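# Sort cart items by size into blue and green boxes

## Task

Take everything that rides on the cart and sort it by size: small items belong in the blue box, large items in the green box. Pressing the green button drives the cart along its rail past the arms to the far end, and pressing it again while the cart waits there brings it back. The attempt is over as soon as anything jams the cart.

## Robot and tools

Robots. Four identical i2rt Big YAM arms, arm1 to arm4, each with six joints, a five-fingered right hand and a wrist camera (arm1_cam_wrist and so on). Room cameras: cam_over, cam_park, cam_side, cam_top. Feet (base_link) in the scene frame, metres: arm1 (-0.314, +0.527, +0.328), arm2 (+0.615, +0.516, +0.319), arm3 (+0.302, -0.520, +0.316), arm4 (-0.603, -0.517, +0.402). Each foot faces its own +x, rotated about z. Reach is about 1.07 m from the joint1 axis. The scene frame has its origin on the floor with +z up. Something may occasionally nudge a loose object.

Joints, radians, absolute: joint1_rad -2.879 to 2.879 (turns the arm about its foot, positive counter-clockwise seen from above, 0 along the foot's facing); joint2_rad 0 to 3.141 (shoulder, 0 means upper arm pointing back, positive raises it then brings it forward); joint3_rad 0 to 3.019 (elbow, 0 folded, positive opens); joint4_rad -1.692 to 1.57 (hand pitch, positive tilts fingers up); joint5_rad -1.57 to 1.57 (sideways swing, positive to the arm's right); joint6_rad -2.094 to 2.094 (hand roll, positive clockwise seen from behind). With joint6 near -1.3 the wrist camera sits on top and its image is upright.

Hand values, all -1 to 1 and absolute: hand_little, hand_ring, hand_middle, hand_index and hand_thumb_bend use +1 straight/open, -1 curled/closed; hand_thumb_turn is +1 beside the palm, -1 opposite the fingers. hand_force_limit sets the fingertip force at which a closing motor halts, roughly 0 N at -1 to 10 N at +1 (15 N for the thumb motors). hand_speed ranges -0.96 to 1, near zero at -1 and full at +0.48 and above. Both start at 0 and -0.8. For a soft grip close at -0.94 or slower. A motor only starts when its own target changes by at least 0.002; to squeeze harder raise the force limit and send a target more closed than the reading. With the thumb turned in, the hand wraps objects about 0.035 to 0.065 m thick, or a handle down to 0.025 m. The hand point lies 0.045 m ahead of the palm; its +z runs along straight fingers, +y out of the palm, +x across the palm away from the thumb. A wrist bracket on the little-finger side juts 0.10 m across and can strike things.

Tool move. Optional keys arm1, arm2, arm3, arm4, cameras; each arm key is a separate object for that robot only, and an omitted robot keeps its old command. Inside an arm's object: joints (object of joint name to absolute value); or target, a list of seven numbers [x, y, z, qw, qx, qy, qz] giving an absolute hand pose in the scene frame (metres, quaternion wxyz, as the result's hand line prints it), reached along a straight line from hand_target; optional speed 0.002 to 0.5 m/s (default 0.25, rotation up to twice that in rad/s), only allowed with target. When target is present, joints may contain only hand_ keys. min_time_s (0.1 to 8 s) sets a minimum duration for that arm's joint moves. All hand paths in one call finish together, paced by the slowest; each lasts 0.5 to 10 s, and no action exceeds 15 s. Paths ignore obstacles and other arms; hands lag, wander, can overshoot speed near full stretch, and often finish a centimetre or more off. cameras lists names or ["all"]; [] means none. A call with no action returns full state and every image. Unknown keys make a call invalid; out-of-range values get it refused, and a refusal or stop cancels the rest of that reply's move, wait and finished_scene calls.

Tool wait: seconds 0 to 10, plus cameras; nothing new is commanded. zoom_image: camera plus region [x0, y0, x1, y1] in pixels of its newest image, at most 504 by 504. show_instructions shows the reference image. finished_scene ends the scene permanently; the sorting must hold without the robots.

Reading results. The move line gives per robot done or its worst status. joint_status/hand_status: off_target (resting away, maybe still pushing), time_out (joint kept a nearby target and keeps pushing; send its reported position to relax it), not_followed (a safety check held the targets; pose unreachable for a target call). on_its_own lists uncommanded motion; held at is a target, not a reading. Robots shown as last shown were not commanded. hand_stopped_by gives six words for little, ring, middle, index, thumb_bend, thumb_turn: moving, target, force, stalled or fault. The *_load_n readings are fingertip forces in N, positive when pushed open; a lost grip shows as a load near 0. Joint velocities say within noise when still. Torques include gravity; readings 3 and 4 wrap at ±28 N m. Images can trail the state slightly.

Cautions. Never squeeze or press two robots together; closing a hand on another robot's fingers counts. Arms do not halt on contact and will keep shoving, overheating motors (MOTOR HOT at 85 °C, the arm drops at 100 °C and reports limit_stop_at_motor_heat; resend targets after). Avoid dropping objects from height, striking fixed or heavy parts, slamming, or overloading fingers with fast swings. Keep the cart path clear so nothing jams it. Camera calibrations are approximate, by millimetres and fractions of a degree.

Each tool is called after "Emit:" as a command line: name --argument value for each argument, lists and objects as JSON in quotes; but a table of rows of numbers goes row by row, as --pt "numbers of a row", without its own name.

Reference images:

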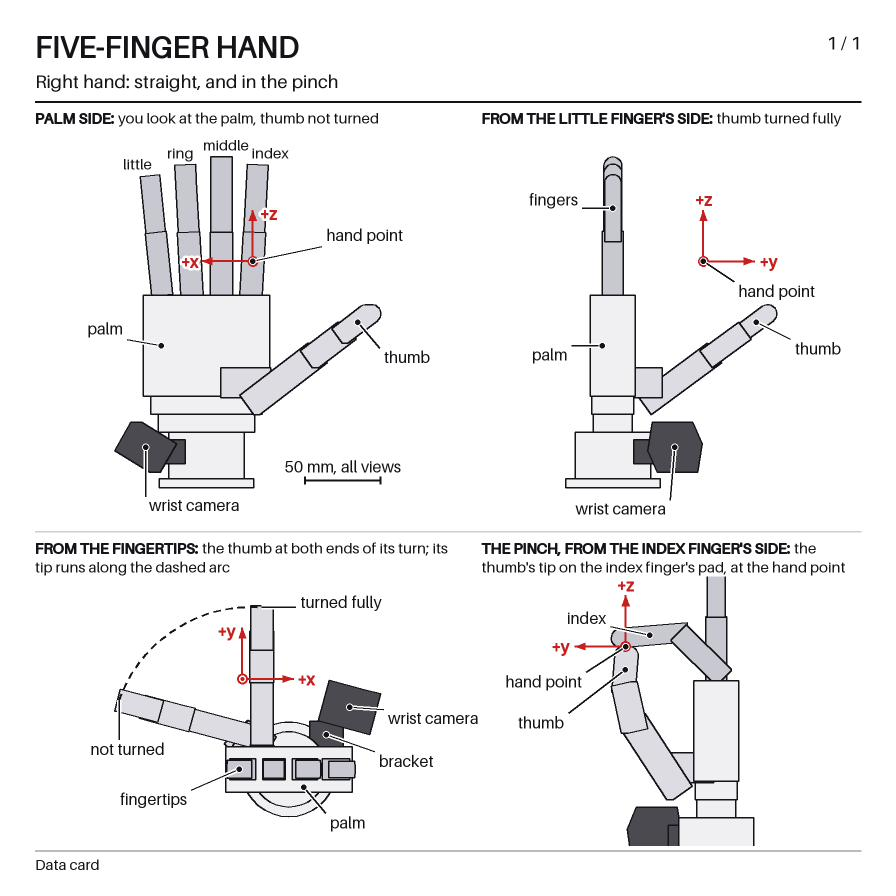

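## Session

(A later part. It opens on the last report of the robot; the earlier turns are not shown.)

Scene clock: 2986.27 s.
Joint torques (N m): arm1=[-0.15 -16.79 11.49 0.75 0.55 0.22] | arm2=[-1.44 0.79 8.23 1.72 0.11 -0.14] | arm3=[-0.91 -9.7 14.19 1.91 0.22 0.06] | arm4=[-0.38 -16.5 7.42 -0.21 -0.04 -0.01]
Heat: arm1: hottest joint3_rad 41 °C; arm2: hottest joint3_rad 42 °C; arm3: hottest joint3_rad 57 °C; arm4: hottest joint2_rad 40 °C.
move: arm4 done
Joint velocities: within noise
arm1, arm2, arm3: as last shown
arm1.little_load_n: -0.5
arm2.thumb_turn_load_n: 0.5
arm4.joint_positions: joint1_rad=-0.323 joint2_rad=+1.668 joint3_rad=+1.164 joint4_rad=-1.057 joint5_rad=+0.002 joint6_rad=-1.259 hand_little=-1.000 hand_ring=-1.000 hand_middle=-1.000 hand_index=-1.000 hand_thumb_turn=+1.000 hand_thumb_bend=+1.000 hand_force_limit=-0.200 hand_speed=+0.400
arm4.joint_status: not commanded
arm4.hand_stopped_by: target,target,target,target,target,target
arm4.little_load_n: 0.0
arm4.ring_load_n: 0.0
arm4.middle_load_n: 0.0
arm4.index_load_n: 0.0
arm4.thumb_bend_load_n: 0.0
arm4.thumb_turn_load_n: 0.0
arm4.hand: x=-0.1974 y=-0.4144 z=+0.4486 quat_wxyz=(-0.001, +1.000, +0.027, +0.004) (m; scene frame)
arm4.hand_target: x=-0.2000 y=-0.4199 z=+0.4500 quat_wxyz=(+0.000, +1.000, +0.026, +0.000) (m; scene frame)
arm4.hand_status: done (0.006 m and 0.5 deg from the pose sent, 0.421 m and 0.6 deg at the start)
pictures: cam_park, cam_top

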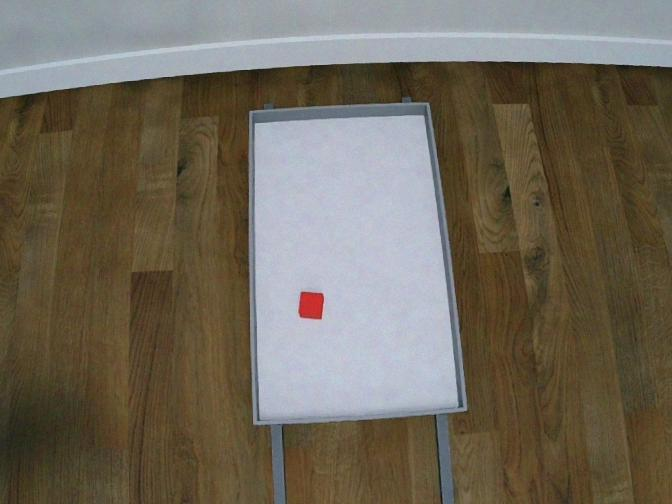

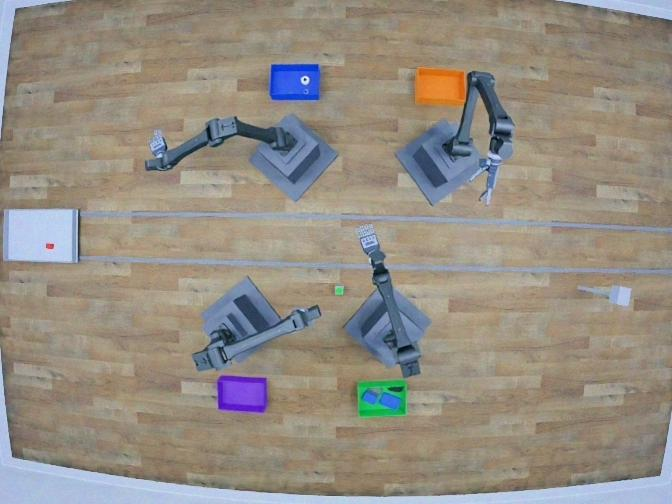

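Emit:
move --arm3 '{"joints": {"joint1_rad": -0.6, "joint2_rad": 0.64, "joint3_rad": 1.34, "joint4_rad": -1.2, "joint5_rad": -0.1, "joint6_rad": -1.13}, "min_time_s": 4}' --arm4 '{"joints": {"joint1_rad": -0.3, "joint2_rad": 0.6, "joint3_rad": 1.413, "joint4_rad": -1.266, "joint5_rad": -0.1, "joint6_rad": -1.25}, "min_time_s": 4}' --arm1 '{"joints": {"joint1_rad": -1.75, "joint2_rad": 2.15, "joint3_rad": 1.35, "joint4_rad": 0.1, "joint5_rad": 0.85, "joint6_rad": 0.65}, "min_time_s": 3}' --cameras '["cam_park"]'

Emit:
zoom_image --camera "cam_park" --region '[240, 260, 400, 380]'

Scene clock: 3022.50 s.
Joint torques (N m): arm1=[-0.85 -17.03 5.68 1.95 0.32 0.05] | arm2=[-1.44 1.03 8.27 1.65 0.12 -0.16] | arm3=[-1.44 1.9 13.23 1.25 -0.22 -0.19] | arm4=[1.32 2.14 12.05 1.25 -0.16 0.11]
Heat: arm1: hottest joint3_rad 41 °C; arm2: hottest joint3_rad 42 °C; arm3: hottest joint3_rad 60 °C; arm4: hottest joint2_rad 35 °C.
move: arm1 done; arm3 done; arm4 done
Joint velocities: within noise
arm1.joint_positions: joint1_rad=-1.751 joint2_rad=+2.122 joint3_rad=+1.362 joint4_rad=+0.084 joint5_rad=+0.853 joint6_rad=+0.660 hand_little=+1.000 hand_ring=+1.000 hand_middle=+0.550 hand_index=+0.550 hand_thumb_turn=-1.000 hand_thumb_bend=+0.600 hand_force_limit=-0.200 hand_speed=+0.000
arm1.joint_status: all done
arm1.hand_stopped_by: target,target,target,target,target,target
arm1.little_load_n: 0.0
arm1.ring_load_n: 0.0
arm1.middle_load_n: 0.0
arm1.index_load_n: 0.0
arm1.thumb_bend_load_n: 0.0
arm1.thumb_turn_load_n: 0.0
arm1.hand: x=-0.9489 y=+0.1501 z=+0.2956 quat_wxyz=(+0.419, -0.701, -0.465, +0.343) (m; scene frame)
arm1.hand_target: x=-0.9425 y=+0.1540 z=+0.2732 quat_wxyz=(+0.420, -0.698, -0.476, +0.332) (m; scene frame)
arm1.hand_status: not commanded
arm2: as last shown
arm2.thumb_turn_load_n: 0.0
arm3.joint_positions: joint1_rad=-0.586 joint2_rad=+0.642 joint3_rad=+1.299 joint4_rad=-1.191 joint5_rad=-0.096 joint6_rad=-1.116 hand_little=+1.000 hand_ring=+1.000 hand_middle=+0.900 hand_index=+0.900 hand_thumb_turn=-1.000 hand_thumb_bend=+1.000 hand_force_limit=+0.000 hand_speed=+0.500
arm3.joint_status: all done
arm3.hand_stopped_by: target,target,target,target,target,target
arm3.little_load_n: 0.0
arm3.ring_load_n: 0.0
arm3.middle_load_n: 0.0
arm3.index_load_n: 0.0
arm3.thumb_bend_load_n: 0.0
arm3.thumb_turn_load_n: 0.0
arm3.hand: x=+0.2389 y=-0.2613 z=+0.7775 quat_wxyz=(-0.469, +0.642, +0.584, +0.166) (m; scene frame)
arm3.hand_target: x=+0.2435 y=-0.2649 z=+0.7976 quat_wxyz=(-0.481, +0.634, +0.579, +0.177) (m; scene frame)
arm3.hand_status: not commanded
arm4.joint_positions: joint1_rad=-0.310 joint2_rad=+0.600 joint3_rad=+1.370 joint4_rad=-1.257 joint5_rad=-0.097 joint6_rad=-1.259 hand_little=-1.000 hand_ring=-1.000 hand_middle=-1.000 hand_index=-1.000 hand_thumb_turn=+1.000 hand_thumb_bend=+1.000 hand_force_limit=-0.200 hand_speed=+0.400
arm4.joint_status: all done
arm4.hand_stopped_by: target,target,target,target,target,target
arm4.little_load_n: 0.0
arm4.ring_load_n: 0.0
arm4.middle_load_n: 0.0
arm4.index_load_n: 0.0
arm4.thumb_bend_load_n: 0.0
arm4.thumb_turn_load_n: 0.0
arm4.hand: x=-0.3682 y=-0.4560 z=+0.8975 quat_wxyz=(-0.213, +0.855, +0.053, +0.469) (m; scene frame)
arm4.hand_target: x=-0.3749 y=-0.4552 z=+0.9164 quat_wxyz=(-0.224, +0.846, +0.055, +0.481) (m; scene frame)
arm4.hand_status: not commanded
pictures: cam_park

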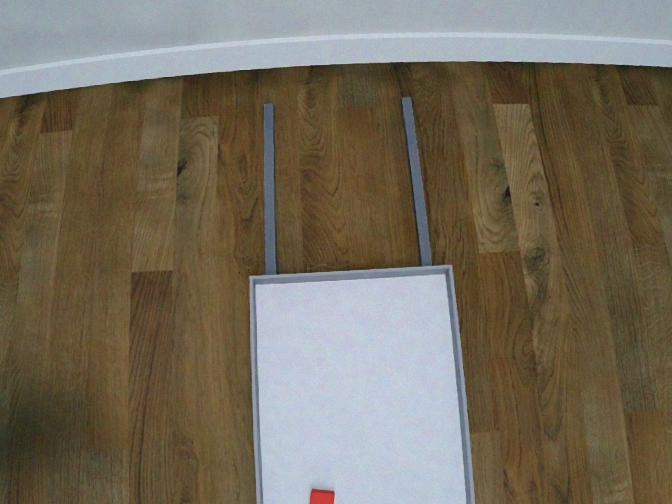

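Scaled by 3.150.

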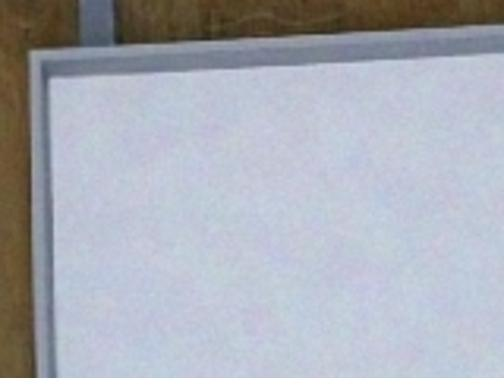

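Emit:
move --arm1 '{"target": [-1.0, -0.07, 0.18, 0.38, -0.5964, -0.5964, 0.38], "speed": 0.2}' --cameras '["arm1_cam_wrist"]'

Emit:
wait --seconds 10

Emit:
wait --seconds 10

Emit:
wait --seconds 10 --cameras '["arm1_cam_wrist"]'

Scene clock: 3029.40 s.
Joint torques (N m): arm1=[-0.44 -22.3 11.52 1.09 0.34 -0.02] | arm2=[-1.79 0.67 8.13 1.61 0.11 -0.17] | arm3=[-1.08 2.55 13.34 1.29 -0.22 -0.15] | arm4=[1.44 2.14 12.07 1.17 -0.14 0.11]
Heat: arm1: hottest joint3_rad 41 °C; arm2: hottest joint3_rad 42 °C; arm3: hottest joint3_rad 59 °C; arm4: hottest joint3_rad 36 °C.
move: arm1 off_target
Joint velocities: within noise
arm1.joint_positions: joint1_rad=-1.620 joint2_rad=+2.637 joint3_rad=+2.069 joint4_rad=-0.022 joint5_rad=+0.716 joint6_rad=+0.434 hand_little=+1.000 hand_ring=+1.000 hand_middle=+0.550 hand_index=+0.550 hand_thumb_turn=-1.000 hand_thumb_bend=+0.600 hand_force_limit=-0.200 hand_speed=+0.000
arm1.joint_status: not commanded
arm1.hand_stopped_by: target,target,target,target,target,target
arm1.little_load_n: -0.5
arm1.ring_load_n: 0.0
arm1.middle_load_n: 0.0
arm1.index_load_n: 0.0
arm1.thumb_bend_load_n: 0.0
arm1.thumb_turn_load_n: 0.0
arm1.hand: x=-0.9949 y=-0.0619 z=+0.1870 quat_wxyz=(+0.378, -0.599, -0.595, +0.379) (m; scene frame)
arm1.hand_target: x=-0.9992 y=-0.0694 z=+0.1803 quat_wxyz=(+0.380, -0.596, -0.596, +0.381) (m; scene frame)
arm1.hand_status: off_target (0.012 m and 0.4 deg from the pose sent, 0.254 m and 20.2 deg at the start)
arm2, arm3, arm4: as last shown
arm3.joint_positions: joint1_rad=-0.586 joint2_rad=+0.642 joint3_rad=+1.299 joint4_rad=-1.191 joint5_rad=-0.096 joint6_rad=-1.117 hand_little=+1.000 hand_ring=+1.000 hand_middle=+0.900 hand_index=+0.900 hand_thumb_turn=-1.000 hand_thumb_bend=+1.000 hand_force_limit=+0.000 hand_speed=+0.500
pictures: arm1_cam_wrist
camera_calibration:
arm1_cam_wrist: T_world_to_cam=[[0.407234, 0.22501, -0.885173, 0.589973], [0.554811, -0.830809, 0.0440562, 0.489641], [-0.725497, -0.509045, -0.463172, -0.544434], [0, 0, 0, 1]] pos_world=[-0.9069, -0.0030931, 0.24849]

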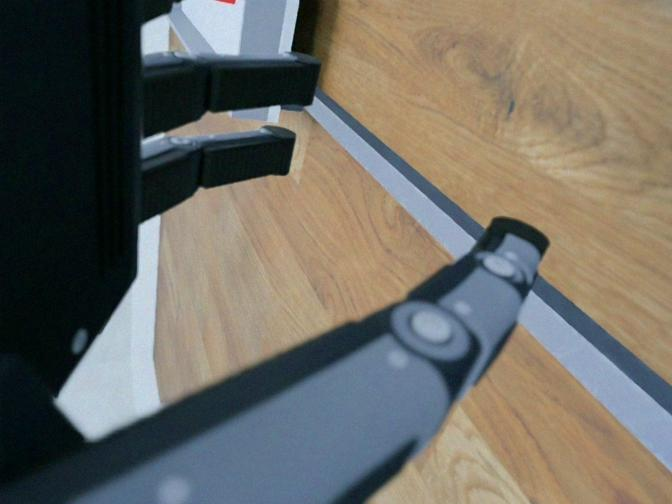

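Scene clock: 3039.40 s.
Joint torques (N m): arm1=[-0.32 -21.77 11.56 1.05 0.32 0.03] | arm2=[-1.79 1.14 8.21 1.8 0.1 -0.15] | arm3=[-1.49 2.26 13.37 1.4 -0.22 -0.2] | arm4=[1.44 2.08 12.05 1.21 -0.13 0.13]
Heat: arm1: hottest joint3_rad 42 °C; arm2: hottest joint3_rad 42 °C; arm3: hottest joint3_rad 58 °C; arm4: hottest joint3_rad 36 °C.
Joint velocities: within noise
arm1.joint_positions: joint1_rad=-1.620 joint2_rad=+2.637 joint3_rad=+2.069 joint4_rad=-0.022 joint5_rad=+0.716 joint6_rad=+0.434 hand_little=+1.000 hand_ring=+1.000 hand_middle=+0.550 hand_index=+0.550 hand_thumb_turn=-1.000 hand_thumb_bend=+0.600 hand_force_limit=-0.200 hand_speed=+0.000
arm1.joint_status: not commanded
arm1.hand_stopped_by: target,target,target,target,target,target
arm1.little_load_n: 0.0
arm1.ring_load_n: 0.0
arm1.middle_load_n: 0.0
arm1.index_load_n: 0.0
arm1.thumb_bend_load_n: 0.0
arm1.thumb_turn_load_n: 0.0
arm1.hand: x=-0.9949 y=-0.0619 z=+0.1870 quat_wxyz=(+0.378, -0.599, -0.595, +0.379) (m; scene frame)
arm1.hand_target: x=-0.9992 y=-0.0694 z=+0.1804 quat_wxyz=(+0.380, -0.596, -0.596, +0.381) (m; scene frame)
arm1.hand_status: off_target (0.012 m and 0.4 deg from the pose sent, 0.254 m and 20.2 deg at the start)
arm2.joint_positions: joint1_rad=+0.894 joint2_rad=+0.641 joint3_rad=+1.340 joint4_rad=-1.210 joint5_rad=-0.103 joint6_rad=-1.117 hand_little=+1.000 hand_ring=+1.000 hand_middle=+0.550 hand_index=+0.550 hand_thumb_turn=-1.000 hand_thumb_bend=+0.600 hand_force_limit=-0.200 hand_speed=+0.000
arm2.joint_status: not commanded
arm2.hand_stopped_by: target,target,target,target,target,target
arm2.little_load_n: -0.5
arm2.ring_load_n: 0.0
arm2.middle_load_n: 0.0
arm2.index_load_n: -0.5
arm2.thumb_bend_load_n: 0.0
arm2.thumb_turn_load_n: 0.0
arm2.hand: x=+0.5862 y=+0.2482 z=+0.7927 quat_wxyz=(+0.231, +0.470, -0.726, +0.445) (m; scene frame)
arm2.hand_target: x=+0.5828 y=+0.2485 z=+0.7884 quat_wxyz=(+0.234, +0.473, -0.729, +0.437) (m; scene frame)
arm2.hand_status: not commanded
arm3.joint_positions: joint1_rad=-0.586 joint2_rad=+0.642 joint3_rad=+1.299 joint4_rad=-1.191 joint5_rad=-0.096 joint6_rad=-1.117 hand_little=+1.000 hand_ring=+1.000 hand_middle=+0.900 hand_index=+0.900 hand_thumb_turn=-1.000 hand_thumb_bend=+1.000 hand_force_limit=+0.000 hand_speed=+0.500
arm3.joint_status: not commanded
arm3.hand_stopped_by: target,target,target,target,target,target
arm3.little_load_n: 0.0
arm3.ring_load_n: 0.0
arm3.middle_load_n: 0.0
arm3.index_load_n: 0.0
arm3.thumb_bend_load_n: 0.0
arm3.thumb_turn_load_n: 0.0
arm3.hand: x=+0.2389 y=-0.2613 z=+0.7775 quat_wxyz=(-0.469, +0.642, +0.584, +0.166) (m; scene frame)
arm3.hand_target: x=+0.2435 y=-0.2649 z=+0.7976 quat_wxyz=(-0.481, +0.634, +0.579, +0.177) (m; scene frame)
arm3.hand_status: not commanded
arm4.joint_positions: joint1_rad=-0.310 joint2_rad=+0.600 joint3_rad=+1.370 joint4_rad=-1.257 joint5_rad=-0.097 joint6_rad=-1.259 hand_little=-1.000 hand_ring=-1.000 hand_middle=-1.000 hand_index=-1.000 hand_thumb_turn=+1.000 hand_thumb_bend=+1.000 hand_force_limit=-0.200 hand_speed=+0.400
arm4.joint_status: not commanded
arm4.hand_stopped_by: target,target,target,target,target,target
arm4.little_load_n: 0.0
arm4.ring_load_n: 0.0
arm4.middle_load_n: 0.0
arm4.index_load_n: 0.0
arm4.thumb_bend_load_n: 0.0
arm4.thumb_turn_load_n: 0.0
arm4.hand: x=-0.3682 y=-0.4560 z=+0.8975 quat_wxyz=(-0.213, +0.855, +0.053, +0.469) (m; scene frame)
arm4.hand_target: x=-0.3749 y=-0.4552 z=+0.9164 quat_wxyz=(-0.224, +0.846, +0.055, +0.481) (m; scene frame)
arm4.hand_status: not commanded
wait: 10.00 s; at rest by 0.27 s
pictures: none

Scene clock: 3049.40 s.
Joint torques (N m): arm1=[-0.38 -22.12 11.56 1.24 0.35 0.01] | arm2=[-1.32 0.91 8.17 1.69 0.11 -0.17] | arm3=[-1.08 1.03 13.37 1.39 -0.24 -0.21] | arm4=[1.26 1.9 12.08 1.1 -0.13 0.14]
Heat: arm1: hottest joint3_rad 43 °C; arm2: hottest joint3_rad 42 °C; arm3: hottest joint3_rad 57 °C; arm4: hottest joint3_rad 36 °C.
Joint velocities: within noise
arm1.joint_positions: joint1_rad=-1.620 joint2_rad=+2.637 joint3_rad=+2.069 joint4_rad=-0.022 joint5_rad=+0.716 joint6_rad=+0.434 hand_little=+1.000 hand_ring=+1.000 hand_middle=+0.550 hand_index=+0.550 hand_thumb_turn=-1.000 hand_thumb_bend=+0.600 hand_force_limit=-0.200 hand_speed=+0.000
arm1.joint_status: not commanded
arm1.hand_stopped_by: target,target,target,target,target,target
arm1.little_load_n: 0.0
arm1.ring_load_n: 0.0
arm1.middle_load_n: 0.0
arm1.index_load_n: 0.0
arm1.thumb_bend_load_n: 0.0
arm1.thumb_turn_load_n: 0.0
arm1.hand: x=-0.9949 y=-0.0619 z=+0.1870 quat_wxyz=(+0.378, -0.599, -0.595, +0.379) (m; scene frame)
arm1.hand_target: x=-0.9992 y=-0.0694 z=+0.1804 quat_wxyz=(+0.380, -0.596, -0.596, +0.381) (m; scene frame)
arm1.hand_status: off_target (0.012 m and 0.4 deg from the pose sent, 0.254 m and 20.2 deg at the start)
arm2.joint_positions: joint1_rad=+0.894 joint2_rad=+0.641 joint3_rad=+1.340 joint4_rad=-1.210 joint5_rad=-0.103 joint6_rad=-1.117 hand_little=+1.000 hand_ring=+1.000 hand_middle=+0.550 hand_index=+0.550 hand_thumb_turn=-1.000 hand_thumb_bend=+0.600 hand_force_limit=-0.200 hand_speed=+0.000
arm2.joint_status: not commanded
arm2.hand_stopped_by: target,target,target,target,target,target
arm2.little_load_n: 0.5
arm2.ring_load_n: 0.0
arm2.middle_load_n: 0.0
arm2.index_load_n: 0.0
arm2.thumb_bend_load_n: 0.0
arm2.thumb_turn_load_n: 0.0
arm2.hand: x=+0.5862 y=+0.2482 z=+0.7927 quat_wxyz=(+0.231, +0.470, -0.726, +0.445) (m; scene frame)
arm2.hand_target: x=+0.5828 y=+0.2485 z=+0.7884 quat_wxyz=(+0.234, +0.473, -0.729, +0.437) (m; scene frame)
arm2.hand_status: not commanded
arm3.joint_positions: joint1_rad=-0.586 joint2_rad=+0.642 joint3_rad=+1.299 joint4_rad=-1.191 joint5_rad=-0.096 joint6_rad=-1.117 hand_little=+1.000 hand_ring=+1.000 hand_middle=+0.900 hand_index=+0.900 hand_thumb_turn=-1.000 hand_thumb_bend=+1.000 hand_force_limit=+0.000 hand_speed=+0.500
arm3.joint_status: not commanded
arm3.hand_stopped_by: target,target,target,target,target,target
arm3.little_load_n: 0.0
arm3.ring_load_n: 0.0
arm3.middle_load_n: 0.0
arm3.index_load_n: 0.0
arm3.thumb_bend_load_n: 0.0
arm3.thumb_turn_load_n: 0.0
arm3.hand: x=+0.2389 y=-0.2613 z=+0.7775 quat_wxyz=(-0.469, +0.642, +0.584, +0.166) (m; scene frame)
arm3.hand_target: x=+0.2435 y=-0.2649 z=+0.7976 quat_wxyz=(-0.481, +0.634, +0.579, +0.177) (m; scene frame)
arm3.hand_status: not commanded
arm4.joint_positions: joint1_rad=-0.310 joint2_rad=+0.600 joint3_rad=+1.370 joint4_rad=-1.257 joint5_rad=-0.097 joint6_rad=-1.259 hand_little=-1.000 hand_ring=-1.000 hand_middle=-1.000 hand_index=-1.000 hand_thumb_turn=+1.000 hand_thumb_bend=+1.000 hand_force_limit=-0.200 hand_speed=+0.400
arm4.joint_status: not commanded
arm4.hand_stopped_by: target,target,target,target,target,target
arm4.little_load_n: 0.0
arm4.ring_load_n: 0.0
arm4.middle_load_n: 0.0
arm4.index_load_n: 0.0
arm4.thumb_bend_load_n: 0.0
arm4.thumb_turn_load_n: 0.0
arm4.hand: x=-0.3682 y=-0.4560 z=+0.8975 quat_wxyz=(-0.213, +0.855, +0.053, +0.469) (m; scene frame)
arm4.hand_target: x=-0.3749 y=-0.4552 z=+0.9164 quat_wxyz=(-0.224, +0.846, +0.055, +0.481) (m; scene frame)
arm4.hand_status: not commanded
wait: 10.00 s; at rest by 0.27 s
pictures: none

Scene clock: 3059.40 s.
Joint torques (N m): arm1=[0.09 -22.01 11.81 0.99 0.36 0.02] | arm2=[-1.38 1.26 8.27 1.63 0.11 -0.15] | arm3=[-1.79 0.38 13.41 1.14 -0.24 -0.16] | arm4=[1.44 1.9 12.08 1.21 -0.12 0.12]
Heat: arm1: hottest joint3_rad 44 °C; arm2: hottest joint3_rad 42 °C; arm3: hottest joint3_rad 56 °C; arm4: hottest joint3_rad 37 °C.
Joint velocities: within noise
arm1.joint_positions: joint1_rad=-1.620 joint2_rad=+2.637 joint3_rad=+2.069 joint4_rad=-0.022 joint5_rad=+0.716 joint6_rad=+0.434 hand_little=+1.000 hand_ring=+1.000 hand_middle=+0.550 hand_index=+0.550 hand_thumb_turn=-1.000 hand_thumb_bend=+0.600 hand_force_limit=-0.200 hand_speed=+0.000
arm1.joint_status: not commanded
arm1.hand_stopped_by: target,target,target,target,target,target
arm1.little_load_n: 0.0
arm1.ring_load_n: 0.0
arm1.middle_load_n: 0.0
arm1.index_load_n: 0.0
arm1.thumb_bend_load_n: -0.5
arm1.thumb_turn_load_n: 0.5
arm1.hand: x=-0.9949 y=-0.0619 z=+0.1870 quat_wxyz=(+0.378, -0.599, -0.595, +0.379) (m; scene frame)
arm1.hand_target: x=-0.9992 y=-0.0694 z=+0.1804 quat_wxyz=(+0.380, -0.596, -0.596, +0.381) (m; scene frame)
arm1.hand_status: off_target (0.012 m and 0.4 deg from the pose sent, 0.254 m and 20.2 deg at the start)
arm2.joint_positions: joint1_rad=+0.894 joint2_rad=+0.641 joint3_rad=+1.340 joint4_rad=-1.210 joint5_rad=-0.103 joint6_rad=-1.117 hand_little=+1.000 hand_ring=+1.000 hand_middle=+0.550 hand_index=+0.550 hand_thumb_turn=-1.000 hand_thumb_bend=+0.600 hand_force_limit=-0.200 hand_speed=+0.000
arm2.joint_status: not commanded
arm2.hand_stopped_by: target,target,target,target,target,target
arm2.little_load_n: 0.0
arm2.ring_load_n: 0.0
arm2.middle_load_n: 0.0
arm2.index_load_n: 0.0
arm2.thumb_bend_load_n: 0.0
arm2.thumb_turn_load_n: 0.5
arm2.hand: x=+0.5862 y=+0.2482 z=+0.7927 quat_wxyz=(+0.231, +0.470, -0.726, +0.445) (m; scene frame)
arm2.hand_target: x=+0.5828 y=+0.2485 z=+0.7884 quat_wxyz=(+0.234, +0.473, -0.729, +0.437) (m; scene frame)
arm2.hand_status: not commanded
arm3.joint_positions: joint1_rad=-0.586 joint2_rad=+0.642 joint3_rad=+1.299 joint4_rad=-1.191 joint5_rad=-0.096 joint6_rad=-1.117 hand_little=+1.000 hand_ring=+1.000 hand_middle=+0.900 hand_index=+0.900 hand_thumb_turn=-1.000 hand_thumb_bend=+1.000 hand_force_limit=+0.000 hand_speed=+0.500
arm3.joint_status: not commanded
arm3.hand_stopped_by: target,target,target,target,target,target
arm3.little_load_n: 0.0
arm3.ring_load_n: 0.0
arm3.middle_load_n: 0.0
arm3.index_load_n: 0.0
arm3.thumb_bend_load_n: 0.0
arm3.thumb_turn_load_n: 0.5
arm3.hand: x=+0.2389 y=-0.2613 z=+0.7775 quat_wxyz=(-0.469, +0.642, +0.584, +0.166) (m; scene frame)
arm3.hand_target: x=+0.2435 y=-0.2649 z=+0.7976 quat_wxyz=(-0.481, +0.634, +0.579, +0.177) (m; scene frame)
arm3.hand_status: not commanded
arm4.joint_positions: joint1_rad=-0.310 joint2_rad=+0.600 joint3_rad=+1.370 joint4_rad=-1.257 joint5_rad=-0.097 joint6_rad=-1.259 hand_little=-1.000 hand_ring=-1.000 hand_middle=-1.000 hand_index=-1.000 hand_thumb_turn=+1.000 hand_thumb_bend=+1.000 hand_force_limit=-0.200 hand_speed=+0.400
arm4.joint_status: not commanded
arm4.hand_stopped_by: target,target,target,target,target,target
arm4.little_load_n: 0.0
arm4.ring_load_n: 0.0
arm4.middle_load_n: 0.0
arm4.index_load_n: 0.0
arm4.thumb_bend_load_n: 0.0
arm4.thumb_turn_load_n: 0.0
arm4.hand: x=-0.3682 y=-0.4560 z=+0.8975 quat_wxyz=(-0.213, +0.855, +0.053, +0.469) (m; scene frame)
arm4.hand_target: x=-0.3749 y=-0.4552 z=+0.9164 quat_wxyz=(-0.224, +0.846, +0.055, +0.481) (m; scene frame)
arm4.hand_status: not commanded
wait: 10.00 s; at rest by 0.27 s
pictures: arm1_cam_wrist
camera_calibration:
arm1_cam_wrist: T_world_to_cam=[[0.407234, 0.22501, -0.885173, 0.589973], [0.554811, -0.830809, 0.0440562, 0.489641], [-0.725497, -0.509045, -0.463172, -0.544434], [0, 0, 0, 1]] pos_world=[-0.9069, -0.0030931, 0.24849]

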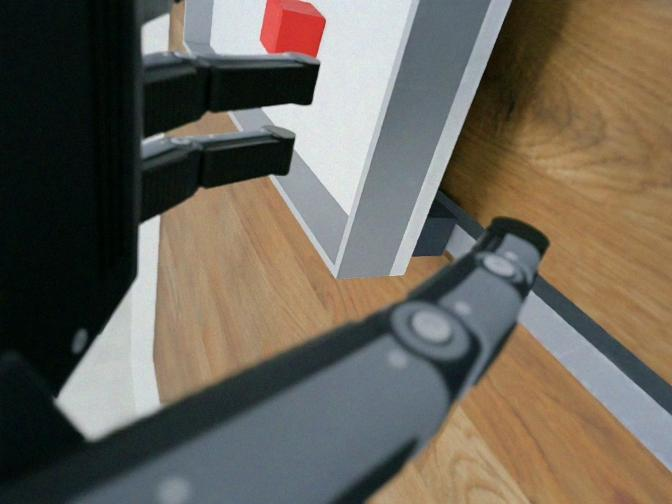

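Emit:
move --arm1 '{"target": [-0.86, -0.08, 0.17, 0.38, -0.5964, -0.5964, 0.38], "speed": 0.3}' --cameras '["arm1_cam_wrist"]'

Scene clock: 3093.57 s.
Joint torques (N m): arm1=[-0.15 -23.65 5.52 2 0.49 0.19] | arm2=[-1.44 1.08 8.23 1.7 0.11 -0.18] | arm3=[-0.97 1.44 13.33 1.28 -0.19 -0.2] | arm4=[1.49 1.85 12.05 1.25 -0.14 0.11]
Heat: arm1: hottest joint3_rad 45 °C; arm2: hottest joint3_rad 41 °C; arm3: hottest joint3_rad 56 °C; arm4: hottest joint3_rad 38 °C.
move: arm1 done
Joint velocities: within noise
arm1.joint_positions: joint1_rad=-1.460 joint2_rad=+2.518 joint3_rad=+1.747 joint4_rad=+0.078 joint5_rad=+0.841 joint6_rad=+0.546 hand_little=+1.000 hand_ring=+1.000 hand_middle=+0.550 hand_index=+0.550 hand_thumb_turn=-1.000 hand_thumb_bend=+0.600 hand_force_limit=-0.200 hand_speed=+0.000
arm1.joint_status: not commanded
arm1.hand_stopped_by: target,target,target,target,target,target
arm1.little_load_n: 0.0
arm1.ring_load_n: 0.0
arm1.middle_load_n: 0.0
arm1.index_load_n: 0.0
arm1.thumb_bend_load_n: 0.0
arm1.thumb_turn_load_n: 0.0
arm1.hand: x=-0.8582 y=-0.0794 z=+0.1615 quat_wxyz=(+0.382, -0.592, -0.605, +0.371) (m; scene frame)
arm1.hand_target: x=-0.8600 y=-0.0801 z=+0.1699 quat_wxyz=(+0.380, -0.596, -0.596, +0.380) (m; scene frame)
arm1.hand_status: done (0.009 m and 1.5 deg from the pose sent, 0.137 m and 0.5 deg at the start)
arm2, arm3, arm4: as last shown
arm3.index_load_n: -0.5
arm4.little_load_n: -0.5
arm4.thumb_bend_load_n: 0.5
pictures: arm1_cam_wrist
camera_calibration:
arm1_cam_wrist: T_world_to_cam=[[0.410215, 0.253038, -0.876182, 0.518994], [0.564459, -0.825052, 0.0259991, 0.412023], [-0.716317, -0.505234, -0.481278, -0.454935], [0, 0, 0, 1]] pos_world=[-0.771347, -0.0212339, 0.225071]

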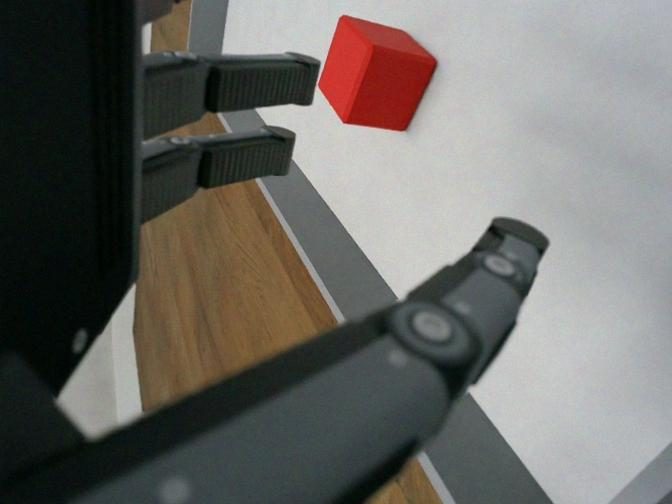

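Emit:
move --arm1 '{"target": [-0.68, -0.075, 0.15, 0.4055, -0.63652, -0.55331, 0.3525], "speed": 0.3}' --cameras '["arm1_cam_wrist"]'

Scene clock: 3112.67 s.
Joint torques (N m): arm1=[-0.91 -21.95 7.27 0.34 0.72 0.23] | arm2=[-1.67 0.85 8.24 1.69 0.09 -0.17] | arm3=[-1.2 1.14 13.5 1.36 -0.23 -0.19] | arm4=[1.38 1.73 12.14 1.16 -0.14 0.11]
Heat: arm1: hottest joint3_rad 41 °C; arm2: hottest joint3_rad 41 °C; arm3: hottest joint3_rad 56 °C; arm4: hottest joint3_rad 38 °C.
move: arm1 off_target
Joint velocities: within noise
arm1.joint_positions: joint1_rad=-1.202 joint2_rad=+2.442 joint3_rad=+1.529 joint4_rad=-0.264 joint5_rad=+1.091 joint6_rad=+1.104 hand_little=+1.000 hand_ring=+1.000 hand_middle=+0.550 hand_index=+0.550 hand_thumb_turn=-1.000 hand_thumb_bend=+0.600 hand_force_limit=-0.200 hand_speed=+0.000
arm1.joint_status: not commanded
arm1.hand_stopped_by: target,target,target,target,target,target
arm1.little_load_n: 0.0
arm1.ring_load_n: 0.0
arm1.middle_load_n: 0.0
arm1.index_load_n: 0.0
arm1.thumb_bend_load_n: 0.0
arm1.thumb_turn_load_n: 0.0
arm1.hand: x=-0.6728 y=-0.0595 z=+0.1317 quat_wxyz=(+0.412, -0.629, -0.565, +0.339) (m; scene frame)
arm1.hand_target: x=-0.6799 y=-0.0745 z=+0.1504 quat_wxyz=(+0.405, -0.637, -0.553, +0.353) (m; scene frame)
arm1.hand_status: off_target (0.025 m and 2.4 deg from the pose sent, 0.179 m and 8.5 deg at the start)
arm2, arm3, arm4: as last shown
arm2.thumb_turn_load_n: 0.0
arm3.index_load_n: 0.0
arm3.thumb_turn_load_n: 0.0
arm4.little_load_n: 0.0
arm4.thumb_bend_load_n: 0.0
pictures: arm1_cam_wrist
camera_calibration:
arm1_cam_wrist: T_world_to_cam=[[0.44184, 0.20987, -0.8722, 0.429959], [0.444834, -0.895559, 0.00985388, 0.242059], [-0.779038, -0.392338, -0.48905, -0.360744], [0, 0, 0, 1]] pos_world=[-0.578683, -0.0149911, 0.196203]

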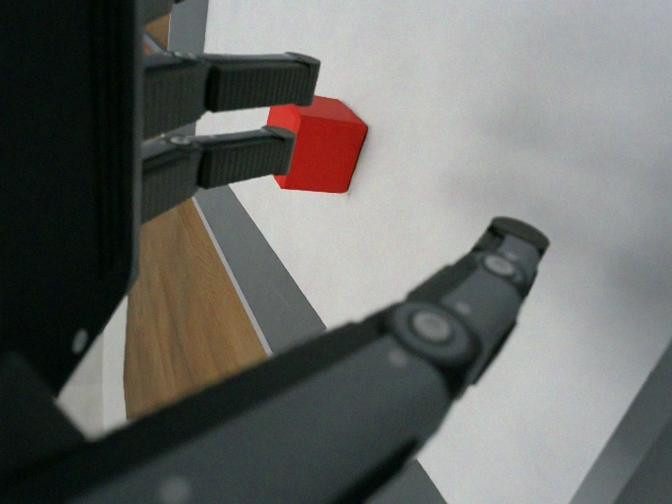

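Emit:
move --arm1 '{"target": [-0.72, -0.088, 0.15, 0.4055, -0.63652, -0.55331, 0.3525], "speed": 0.2}'

Emit:
move --arm1 '{"target": [-0.718, -0.088, 0.077, 0.4055, -0.63652, -0.55331, 0.3525], "speed": 0.07}'

Emit:
move --arm1 '{"target": [-0.671, -0.088, 0.077, 0.4055, -0.63652, -0.55331, 0.3525], "speed": 0.0094, "joints": {"hand_speed": -0.85, "hand_force_limit": -0.2, "hand_index": 0, "hand_middle": 0, "hand_thumb_bend": 0}}' --cameras '["arm1_cam_wrist"]'

Scene clock: 3123.27 s.
Joint torques (N m): arm1=[-0.09 -18.96 8.81 1.33 0.5 0.01] | arm2=[-1.61 1.14 8.24 1.76 0.12 -0.18] | arm3=[-1.08 1.32 13.5 1.33 -0.18 -0.19] | arm4=[1.55 2.02 12.07 1.13 -0.13 0.1]
Heat: arm1: hottest joint3_rad 41 °C; arm2: hottest joint3_rad 41 °C; arm3: hottest joint3_rad 56 °C; arm4: hottest joint3_rad 38 °C.
move: arm1 off_target
Joint velocities: within noise
arm1.joint_positions: joint1_rad=-1.257 joint2_rad=+2.442 joint3_rad=+1.602 joint4_rad=-0.247 joint5_rad=+1.074 joint6_rad=+1.029 hand_little=+1.000 hand_ring=+1.000 hand_middle=+0.550 hand_index=+0.550 hand_thumb_turn=-1.000 hand_thumb_bend=+0.600 hand_force_limit=-0.200 hand_speed=+0.000
arm1.joint_status: not commanded
arm1.hand_stopped_by: target,target,target,target,target,target
arm1.little_load_n: 0.0
arm1.ring_load_n: 0.0
arm1.middle_load_n: 0.0
arm1.index_load_n: 0.0
arm1.thumb_bend_load_n: 0.0
arm1.thumb_turn_load_n: 0.0
arm1.hand: x=-0.7159 y=-0.0737 z=+0.1533 quat_wxyz=(+0.410, -0.636, -0.555, +0.344) (m; scene frame)
arm1.hand_target: x=-0.7196 y=-0.0874 z=+0.1505 quat_wxyz=(+0.405, -0.637, -0.553, +0.353) (m; scene frame)
arm1.hand_status: off_target (0.015 m and 1.1 deg from the pose sent, 0.058 m and 2.4 deg at the start)
arm2, arm3, arm4: as last shown
pictures: none

Scene clock: 3124.90 s.
Joint torques (N m): arm1=[-0.32 -15.97 7.31 1.25 0.16 0.03] | arm2=[-1.85 1.03 8.28 1.57 0.13 -0.13] | arm3=[-1.08 1.26 13.35 1.26 -0.16 -0.17] | arm4=[1.38 1.96 12.07 1.11 -0.13 0.11]
Heat: arm1: hottest joint3_rad 40 °C; arm2: hottest joint3_rad 41 °C; arm3: hottest joint3_rad 56 °C; arm4: hottest joint3_rad 38 °C.
move: arm1 off_target
Joint velocities: within noise
arm1.joint_positions: joint1_rad=-1.253 joint2_rad=+2.533 joint3_rad=+1.677 joint4_rad=-0.161 joint5_rad=+1.083 joint6_rad=+1.029 hand_little=+1.000 hand_ring=+1.000 hand_middle=+0.550 hand_index=+0.550 hand_thumb_turn=-1.000 hand_thumb_bend=+0.599 hand_force_limit=-0.200 hand_speed=+0.000
arm1.joint_status: not commanded
arm1.hand_stopped_by: target,target,target,target,target,target
arm1.little_load_n: 0.0
arm1.ring_load_n: -0.5
arm1.middle_load_n: 0.0
arm1.index_load_n: 0.0
arm1.thumb_bend_load_n: -2.5
arm1.thumb_turn_load_n: -2.0
arm1.hand: x=-0.7243 y=-0.0969 z=+0.1262 quat_wxyz=(+0.400, -0.643, -0.537, +0.372) (m; scene frame)
arm1.hand_target: x=-0.7163 y=-0.0847 z=+0.0797 quat_wxyz=(+0.405, -0.637, -0.553, +0.353) (m; scene frame)
arm1.hand_status: off_target (0.050 m and 3.1 deg from the pose sent, 0.078 m and 1.1 deg at the start)
arm2, arm3, arm4: as last shown
arm2.little_load_n: -0.5
pictures: none

Scene clock: 3130.20 s.
Joint torques (N m): arm1=[0.09 -18.73 4.94 0.43 0.41 0.24] | arm2=[-0.85 1.03 8.24 1.61 0.11 -0.13] | arm3=[-1.08 1.32 13.48 1.18 -0.22 -0.16] | arm4=[1.38 1.67 12.1 1.21 -0.15 0.11]
Heat: arm1: hottest joint3_rad 40 °C; arm2: hottest joint3_rad 41 °C; arm3: hottest joint3_rad 56 °C; arm4: hottest joint3_rad 38 °C.
move: arm1 off_target
Joint velocities: within noise
arm1.joint_positions: joint1_rad=-1.192 joint2_rad=+2.558 joint3_rad=+1.677 joint4_rad=-0.244 joint5_rad=+1.108 joint6_rad=+1.144 hand_little=+1.000 hand_ring=+1.000 hand_middle=+0.000 hand_index=+0.000 hand_thumb_turn=-1.000 hand_thumb_bend=+0.000 hand_force_limit=-0.200 hand_speed=-0.850
arm1.joint_status: all done
arm1.hand_stopped_by: target,target,target,target,target,target
arm1.little_load_n: 0.0
arm1.ring_load_n: 0.0
arm1.middle_load_n: 0.5
arm1.index_load_n: 0.0
arm1.thumb_bend_load_n: -1.0
arm1.thumb_turn_load_n: -1.0
arm1.hand: x=-0.6826 y=-0.1008 z=+0.1067 quat_wxyz=(+0.400, -0.643, -0.539, +0.370) (m; scene frame)
arm1.hand_target: x=-0.6710 y=-0.0871 z=+0.0780 quat_wxyz=(+0.406, -0.636, -0.553, +0.353) (m; scene frame)
arm1.hand_status: off_target (0.034 m and 2.7 deg from the pose sent, 0.073 m and 3.1 deg at the start)
arm2, arm3, arm4: as last shown
arm2.little_load_n: 0.0
arm3.thumb_turn_load_n: 0.5
pictures: arm1_cam_wrist
camera_calibration:
arm1_cam_wrist: T_world_to_cam=[[0.411585, 0.133134, -0.901595, 0.39591], [0.433817, -0.898628, 0.0653455, 0.195949], [-0.801499, -0.418023, -0.427618, -0.421447], [0, 0, 0, 1]] pos_world=[-0.585746, -0.0527985, 0.163928]

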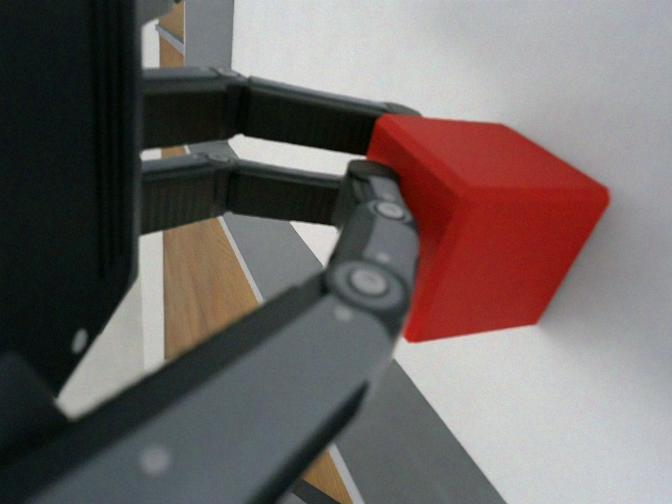

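Emit:
move --arm1 '{"target": [-0.6, -0.09, 0.18, 0.38, -0.5964, -0.5964, 0.38], "speed": 0.25, "joints": {"hand_speed": 0.3, "hand_index": 0.75, "hand_middle": 0.75, "hand_thumb_bend": 0.95}}' --cameras '["arm1_cam_wrist", "cam_top"]'

Emit:
zoom_image --camera "cam_top" --region '[160, 200, 280, 280]'

Scene clock: 3144.37 s.
Joint torques (N m): arm1=[-0.91 -19.84 4.7 1.16 0.52 -0.02] | arm2=[-1.55 1.14 8.21 1.65 0.09 -0.15] | arm3=[-0.85 1.26 13.23 1.05 -0.19 -0.19] | arm4=[1.38 1.73 12.05 1.18 -0.14 0.12]
Heat: arm1: hottest joint3_rad 38 °C; arm2: hottest joint3_rad 41 °C; arm3: hottest joint3_rad 56 °C; arm4: hottest joint3_rad 39 °C.
move: arm1 done
Joint velocities: within noise
arm1.joint_positions: joint1_rad=-1.080 joint2_rad=+2.325 joint3_rad=+1.435 joint4_rad=-0.223 joint5_rad=+1.089 joint6_rad=+1.081 hand_little=+1.000 hand_ring=+1.000 hand_middle=+0.750 hand_index=+0.750 hand_thumb_turn=-1.000 hand_thumb_bend=+0.950 hand_force_limit=-0.200 hand_speed=+0.300
arm1.joint_status: all done
arm1.hand_stopped_by: target,target,target,target,target,target
arm1.little_load_n: 0.0
arm1.ring_load_n: 0.0
arm1.middle_load_n: 0.0
arm1.index_load_n: 0.0
arm1.thumb_bend_load_n: 0.0
arm1.thumb_turn_load_n: 0.0
arm1.hand: x=-0.5969 y=-0.0935 z=+0.1796 quat_wxyz=(+0.380, -0.596, -0.596, +0.381) (m; scene frame)
arm1.hand_target: x=-0.5999 y=-0.0901 z=+0.1800 quat_wxyz=(+0.380, -0.596, -0.596, +0.380) (m; scene frame)
arm1.hand_status: done (0.005 m and 0.1 deg from the pose sent, 0.111 m and 8.8 deg at the start)
arm2, arm3, arm4: as last shown
arm2.thumb_turn_load_n: 0.5
arm3.thumb_turn_load_n: 0.0
pictures: arm1_cam_wrist, cam_top
camera_calibration:
arm1_cam_wrist: T_world_to_cam=[[0.401383, 0.229747, -0.886628, 0.425619], [0.559621, -0.827839, 0.0388313, 0.247059], [-0.725063, -0.511761, -0.460851, -0.275564], [0, 0, 0, 1]] pos_world=[-0.508897, -0.0342824, 0.240778]

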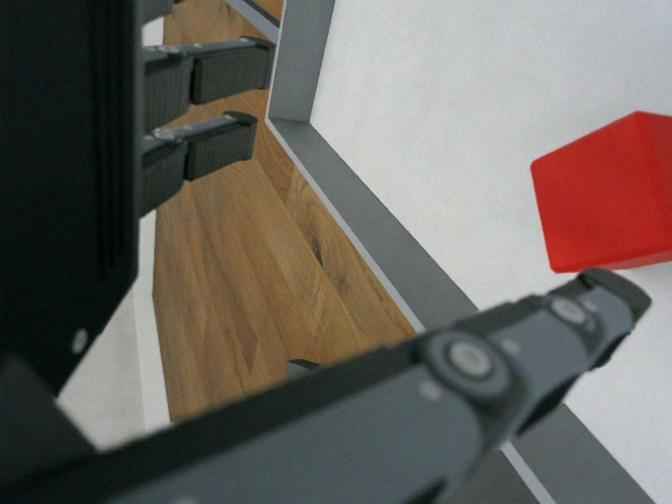

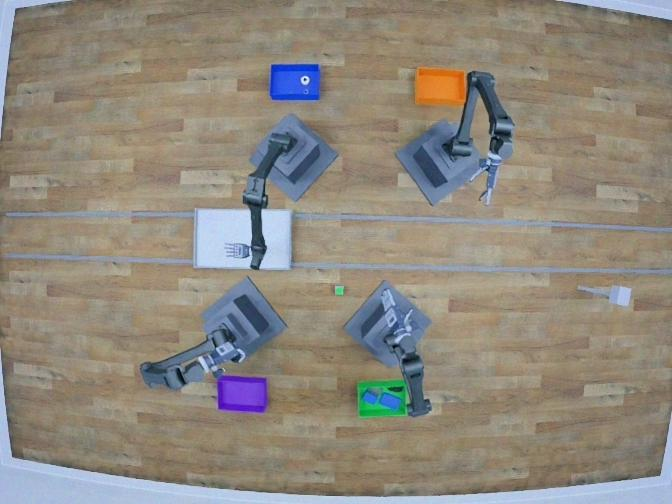

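Scaled by 4.200.

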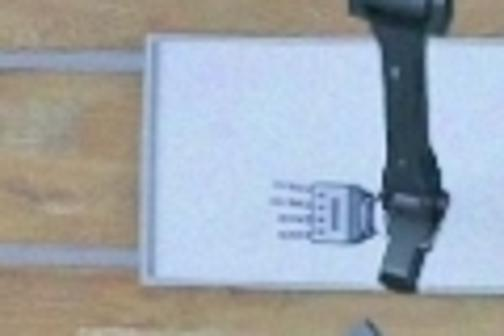

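Emit:
move --arm1 '{"target": [-0.17, -0.065, 0.18, 0.17671, -0.33945, 0.8195, -0.42661], "speed": 0.35, "joints": {"hand_speed": 0.3, "hand_ring": -1, "hand_little": -1, "hand_index": 0.75, "hand_middle": 0.75, "hand_thumb_bend": 0.95}}' --cameras '["arm1_cam_wrist", "cam_over"]'

Scene clock: 3174.97 s.
Joint torques (N m): arm1=[0.26 -15.38 7.3 1.07 -0.4 0] | arm2=[-1.08 1.26 8.25 1.77 0.12 -0.18] | arm3=[-0.5 1.96 13.38 1.32 -0.2 -0.15] | arm4=[1.26 1.85 12.1 1.2 -0.13 0.12]
Heat: arm1: hottest joint3_rad 36 °C; arm2: hottest joint3_rad 41 °C; arm3: hottest joint3_rad 56 °C; arm4: hottest joint3_rad 39 °C.
move: arm1 off_target
Joint velocities: within noise
arm1.joint_positions: joint1_rad=-0.797 joint2_rad=+2.151 joint3_rad=+1.052 joint4_rad=+0.349 joint5_rad=-0.562 joint6_rad=-0.461 hand_little=-1.000 hand_ring=-1.000 hand_middle=+0.750 hand_index=+0.750 hand_thumb_turn=-1.000 hand_thumb_bend=+0.950 hand_force_limit=-0.200 hand_speed=+0.300
arm1.joint_status: all done
arm1.hand_stopped_by: target,target,target,target,target,target
arm1.little_load_n: 0.0
arm1.ring_load_n: 0.0
arm1.middle_load_n: 0.0
arm1.index_load_n: 0.0
arm1.thumb_bend_load_n: 0.0
arm1.thumb_turn_load_n: 0.0
arm1.hand: x=-0.1726 y=-0.0514 z=+0.1790 quat_wxyz=(-0.179, +0.333, -0.825, +0.421) (m; scene frame)
arm1.hand_target: x=-0.1700 y=-0.0645 z=+0.1802 quat_wxyz=(-0.177, +0.339, -0.819, +0.427) (m; scene frame)
arm1.hand_status: off_target (0.014 m and 1.2 deg from the pose sent, 0.428 m and 135.2 deg at the start)
arm2, arm3, arm4: as last shown
arm2.thumb_turn_load_n: 0.0
pictures: arm1_cam_wrist, cam_over
camera_calibration:
arm1_cam_wrist: T_world_to_cam=[[-0.547231, 0.245311, -0.800225, 0.0667091], [0.211003, 0.965638, 0.151725, 0.0563168], [0.809948, -0.085821, -0.580189, 0.361444], [0, 0, 0, 1]] pos_world=[-0.268129, -0.0397266, 0.254543]

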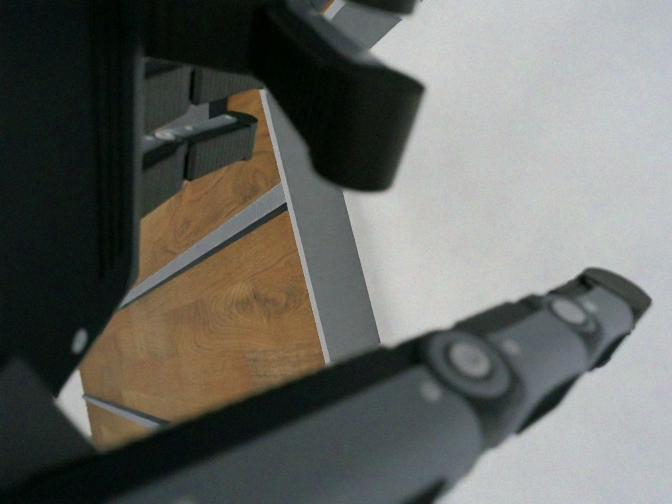

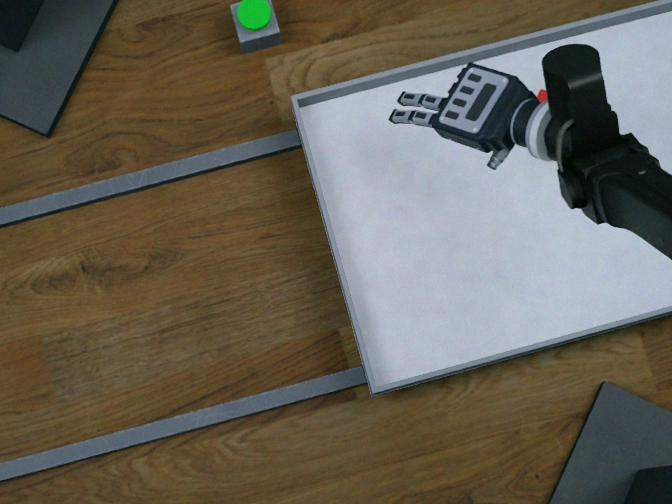

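Emit:
wait --seconds 0.5 --cameras '["arm1_cam_wrist", "cam_over"]'

Scene clock: 3184.57 s.
Joint torques (N m): arm1=[0.21 -15.68 7.3 0.96 -0.39 0.03] | arm2=[-1.26 0.91 8.28 1.77 0.11 -0.16] | arm3=[-1.26 2.08 13.41 1.21 -0.16 -0.19] | arm4=[1.14 1.73 12.15 1.14 -0.14 0.11]
Heat: arm1: hottest joint3_rad 36 °C; arm2: hottest joint3_rad 41 °C; arm3: hottest joint3_rad 56 °C; arm4: hottest joint3_rad 39 °C.
Joint velocities: within noise
arm1.joint_positions: joint1_rad=-0.797 joint2_rad=+2.151 joint3_rad=+1.052 joint4_rad=+0.349 joint5_rad=-0.562 joint6_rad=-0.461 hand_little=-1.000 hand_ring=-1.000 hand_middle=+0.750 hand_index=+0.750 hand_thumb_turn=-1.000 hand_thumb_bend=+0.950 hand_force_limit=-0.200 hand_speed=+0.300
arm1.joint_status: all done
arm1.hand_stopped_by: target,target,target,target,target,target
arm1.little_load_n: 0.0
arm1.ring_load_n: 0.0
arm1.middle_load_n: 0.0
arm1.index_load_n: 0.0
arm1.thumb_bend_load_n: 0.0
arm1.thumb_turn_load_n: 0.0
arm1.hand: x=-0.1726 y=-0.0514 z=+0.1790 quat_wxyz=(-0.178, +0.333, -0.825, +0.421) (m; scene frame)
arm1.hand_target: x=-0.1700 y=-0.0645 z=+0.1802 quat_wxyz=(-0.177, +0.339, -0.819, +0.427) (m; scene frame)
arm1.hand_status: off_target (0.014 m and 1.1 deg from the pose sent, 0.428 m and 135.2 deg at the start)
arm2.joint_positions: joint1_rad=+0.894 joint2_rad=+0.641 joint3_rad=+1.340 joint4_rad=-1.210 joint5_rad=-0.103 joint6_rad=-1.117 hand_little=+1.000 hand_ring=+1.000 hand_middle=+0.550 hand_index=+0.550 hand_thumb_turn=-1.000 hand_thumb_bend=+0.600 hand_force_limit=-0.200 hand_speed=+0.000
arm2.joint_status: not commanded
arm2.hand_stopped_by: target,target,target,target,target,target
arm2.little_load_n: 0.0
arm2.ring_load_n: 0.0
arm2.middle_load_n: 0.0
arm2.index_load_n: 0.0
arm2.thumb_bend_load_n: 0.0
arm2.thumb_turn_load_n: 0.0
arm2.hand: x=+0.5862 y=+0.2482 z=+0.7927 quat_wxyz=(+0.231, +0.470, -0.726, +0.445) (m; scene frame)
arm2.hand_target: x=+0.5828 y=+0.2485 z=+0.7884 quat_wxyz=(+0.234, +0.473, -0.729, +0.437) (m; scene frame)
arm2.hand_status: not commanded
arm3.joint_positions: joint1_rad=-0.586 joint2_rad=+0.642 joint3_rad=+1.299 joint4_rad=-1.191 joint5_rad=-0.096 joint6_rad=-1.117 hand_little=+1.000 hand_ring=+1.000 hand_middle=+0.900 hand_index=+0.900 hand_thumb_turn=-1.000 hand_thumb_bend=+1.000 hand_force_limit=+0.000 hand_speed=+0.500
arm3.joint_status: not commanded
arm3.hand_stopped_by: target,target,target,target,target,target
arm3.little_load_n: -0.5
arm3.ring_load_n: 0.0
arm3.middle_load_n: -0.5
arm3.index_load_n: 0.0
arm3.thumb_bend_load_n: 0.0
arm3.thumb_turn_load_n: 0.5
arm3.hand: x=+0.2389 y=-0.2613 z=+0.7775 quat_wxyz=(-0.469, +0.642, +0.584, +0.166) (m; scene frame)
arm3.hand_target: x=+0.2435 y=-0.2649 z=+0.7976 quat_wxyz=(-0.481, +0.634, +0.579, +0.177) (m; scene frame)
arm3.hand_status: not commanded
arm4.joint_positions: joint1_rad=-0.310 joint2_rad=+0.600 joint3_rad=+1.370 joint4_rad=-1.257 joint5_rad=-0.097 joint6_rad=-1.259 hand_little=-1.000 hand_ring=-1.000 hand_middle=-1.000 hand_index=-1.000 hand_thumb_turn=+1.000 hand_thumb_bend=+1.000 hand_force_limit=-0.200 hand_speed=+0.400
arm4.joint_status: not commanded
arm4.hand_stopped_by: target,target,target,target,target,target
arm4.little_load_n: 0.0
arm4.ring_load_n: 0.0
arm4.middle_load_n: 0.0
arm4.index_load_n: 0.0
arm4.thumb_bend_load_n: 0.0
arm4.thumb_turn_load_n: 0.0
arm4.hand: x=-0.3682 y=-0.4560 z=+0.8975 quat_wxyz=(-0.213, +0.855, +0.053, +0.469) (m; scene frame)
arm4.hand_target: x=-0.3749 y=-0.4552 z=+0.9164 quat_wxyz=(-0.224, +0.846, +0.055, +0.481) (m; scene frame)
arm4.hand_status: not commanded
wait: 0.50 s; at rest from the start
pictures: arm1_cam_wrist, cam_over
camera_calibration:
arm1_cam_wrist: T_world_to_cam=[[-0.547481, 0.244966, -0.80016, 0.0666128], [0.210843, 0.965726, 0.151392, 0.0563614], [0.809821, -0.0858234, -0.580366, 0.361455], [0, 0, 0, 1]] pos_world=[-0.268128, -0.0397263, 0.254544]

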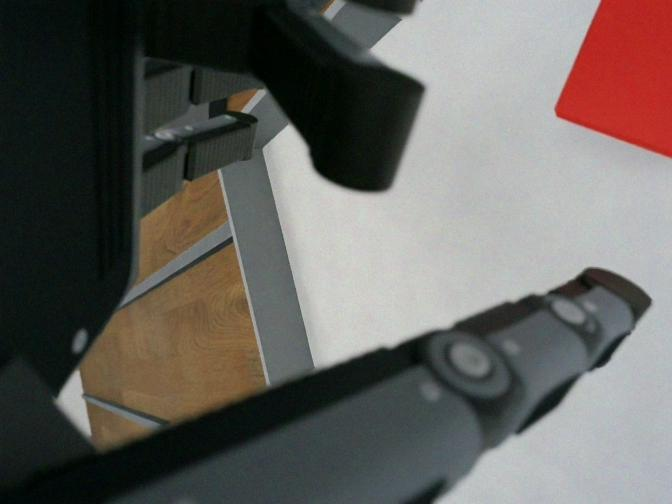

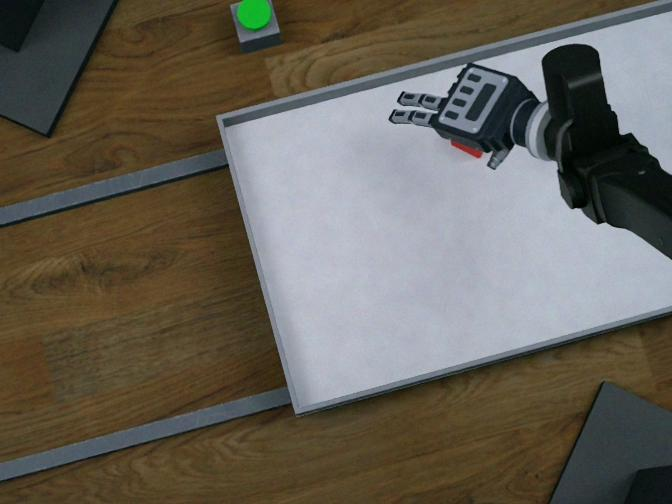

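Emit:
move --arm1 '{"target": [-0.03, -0.077, 0.15, 0.17671, -0.33945, 0.8195, -0.42661], "speed": 0.25}'

Scene clock: 3195.07 s.
Joint torques (N m): arm1=[-0.56 -16.56 7.56 2.03 -0.09 0.2] | arm2=[-1.44 0.91 8.24 1.65 0.11 -0.16] | arm3=[-1.55 1.61 13.37 1.4 -0.23 -0.18] | arm4=[1.26 1.96 12.07 1.18 -0.13 0.11]
Heat: arm1: hottest joint3_rad 37 °C; arm2: hottest joint3_rad 41 °C; arm3: hottest joint3_rad 56 °C; arm4: hottest joint3_rad 39 °C.
move: arm1 off_target
Joint velocities: within noise
arm1.joint_positions: joint1_rad=-0.541 joint2_rad=+2.264 joint3_rad=+1.185 joint4_rad=+0.400 joint5_rad=-0.377 joint6_rad=-0.304 hand_little=-1.000 hand_ring=-1.000 hand_middle=+0.750 hand_index=+0.750 hand_thumb_turn=-1.000 hand_thumb_bend=+0.950 hand_force_limit=-0.200 hand_speed=+0.300
arm1.joint_status: not commanded
arm1.hand_stopped_by: target,target,target,target,target,target
arm1.little_load_n: 0.0
arm1.ring_load_n: 0.0
arm1.middle_load_n: 0.0
arm1.index_load_n: 0.0
arm1.thumb_bend_load_n: 0.0
arm1.thumb_turn_load_n: 0.0
arm1.hand: x=-0.0317 y=-0.0616 z=+0.1541 quat_wxyz=(-0.178, +0.346, -0.821, +0.418) (m; scene frame)
arm1.hand_target: x=-0.0303 y=-0.0764 z=+0.1505 quat_wxyz=(-0.177, +0.340, -0.819, +0.427) (m; scene frame)
arm1.hand_status: off_target (0.016 m and 1.3 deg from the pose sent, 0.148 m and 1.1 deg at the start)
arm2, arm3, arm4: as last shown
arm3.little_load_n: 0.0
pictures: none


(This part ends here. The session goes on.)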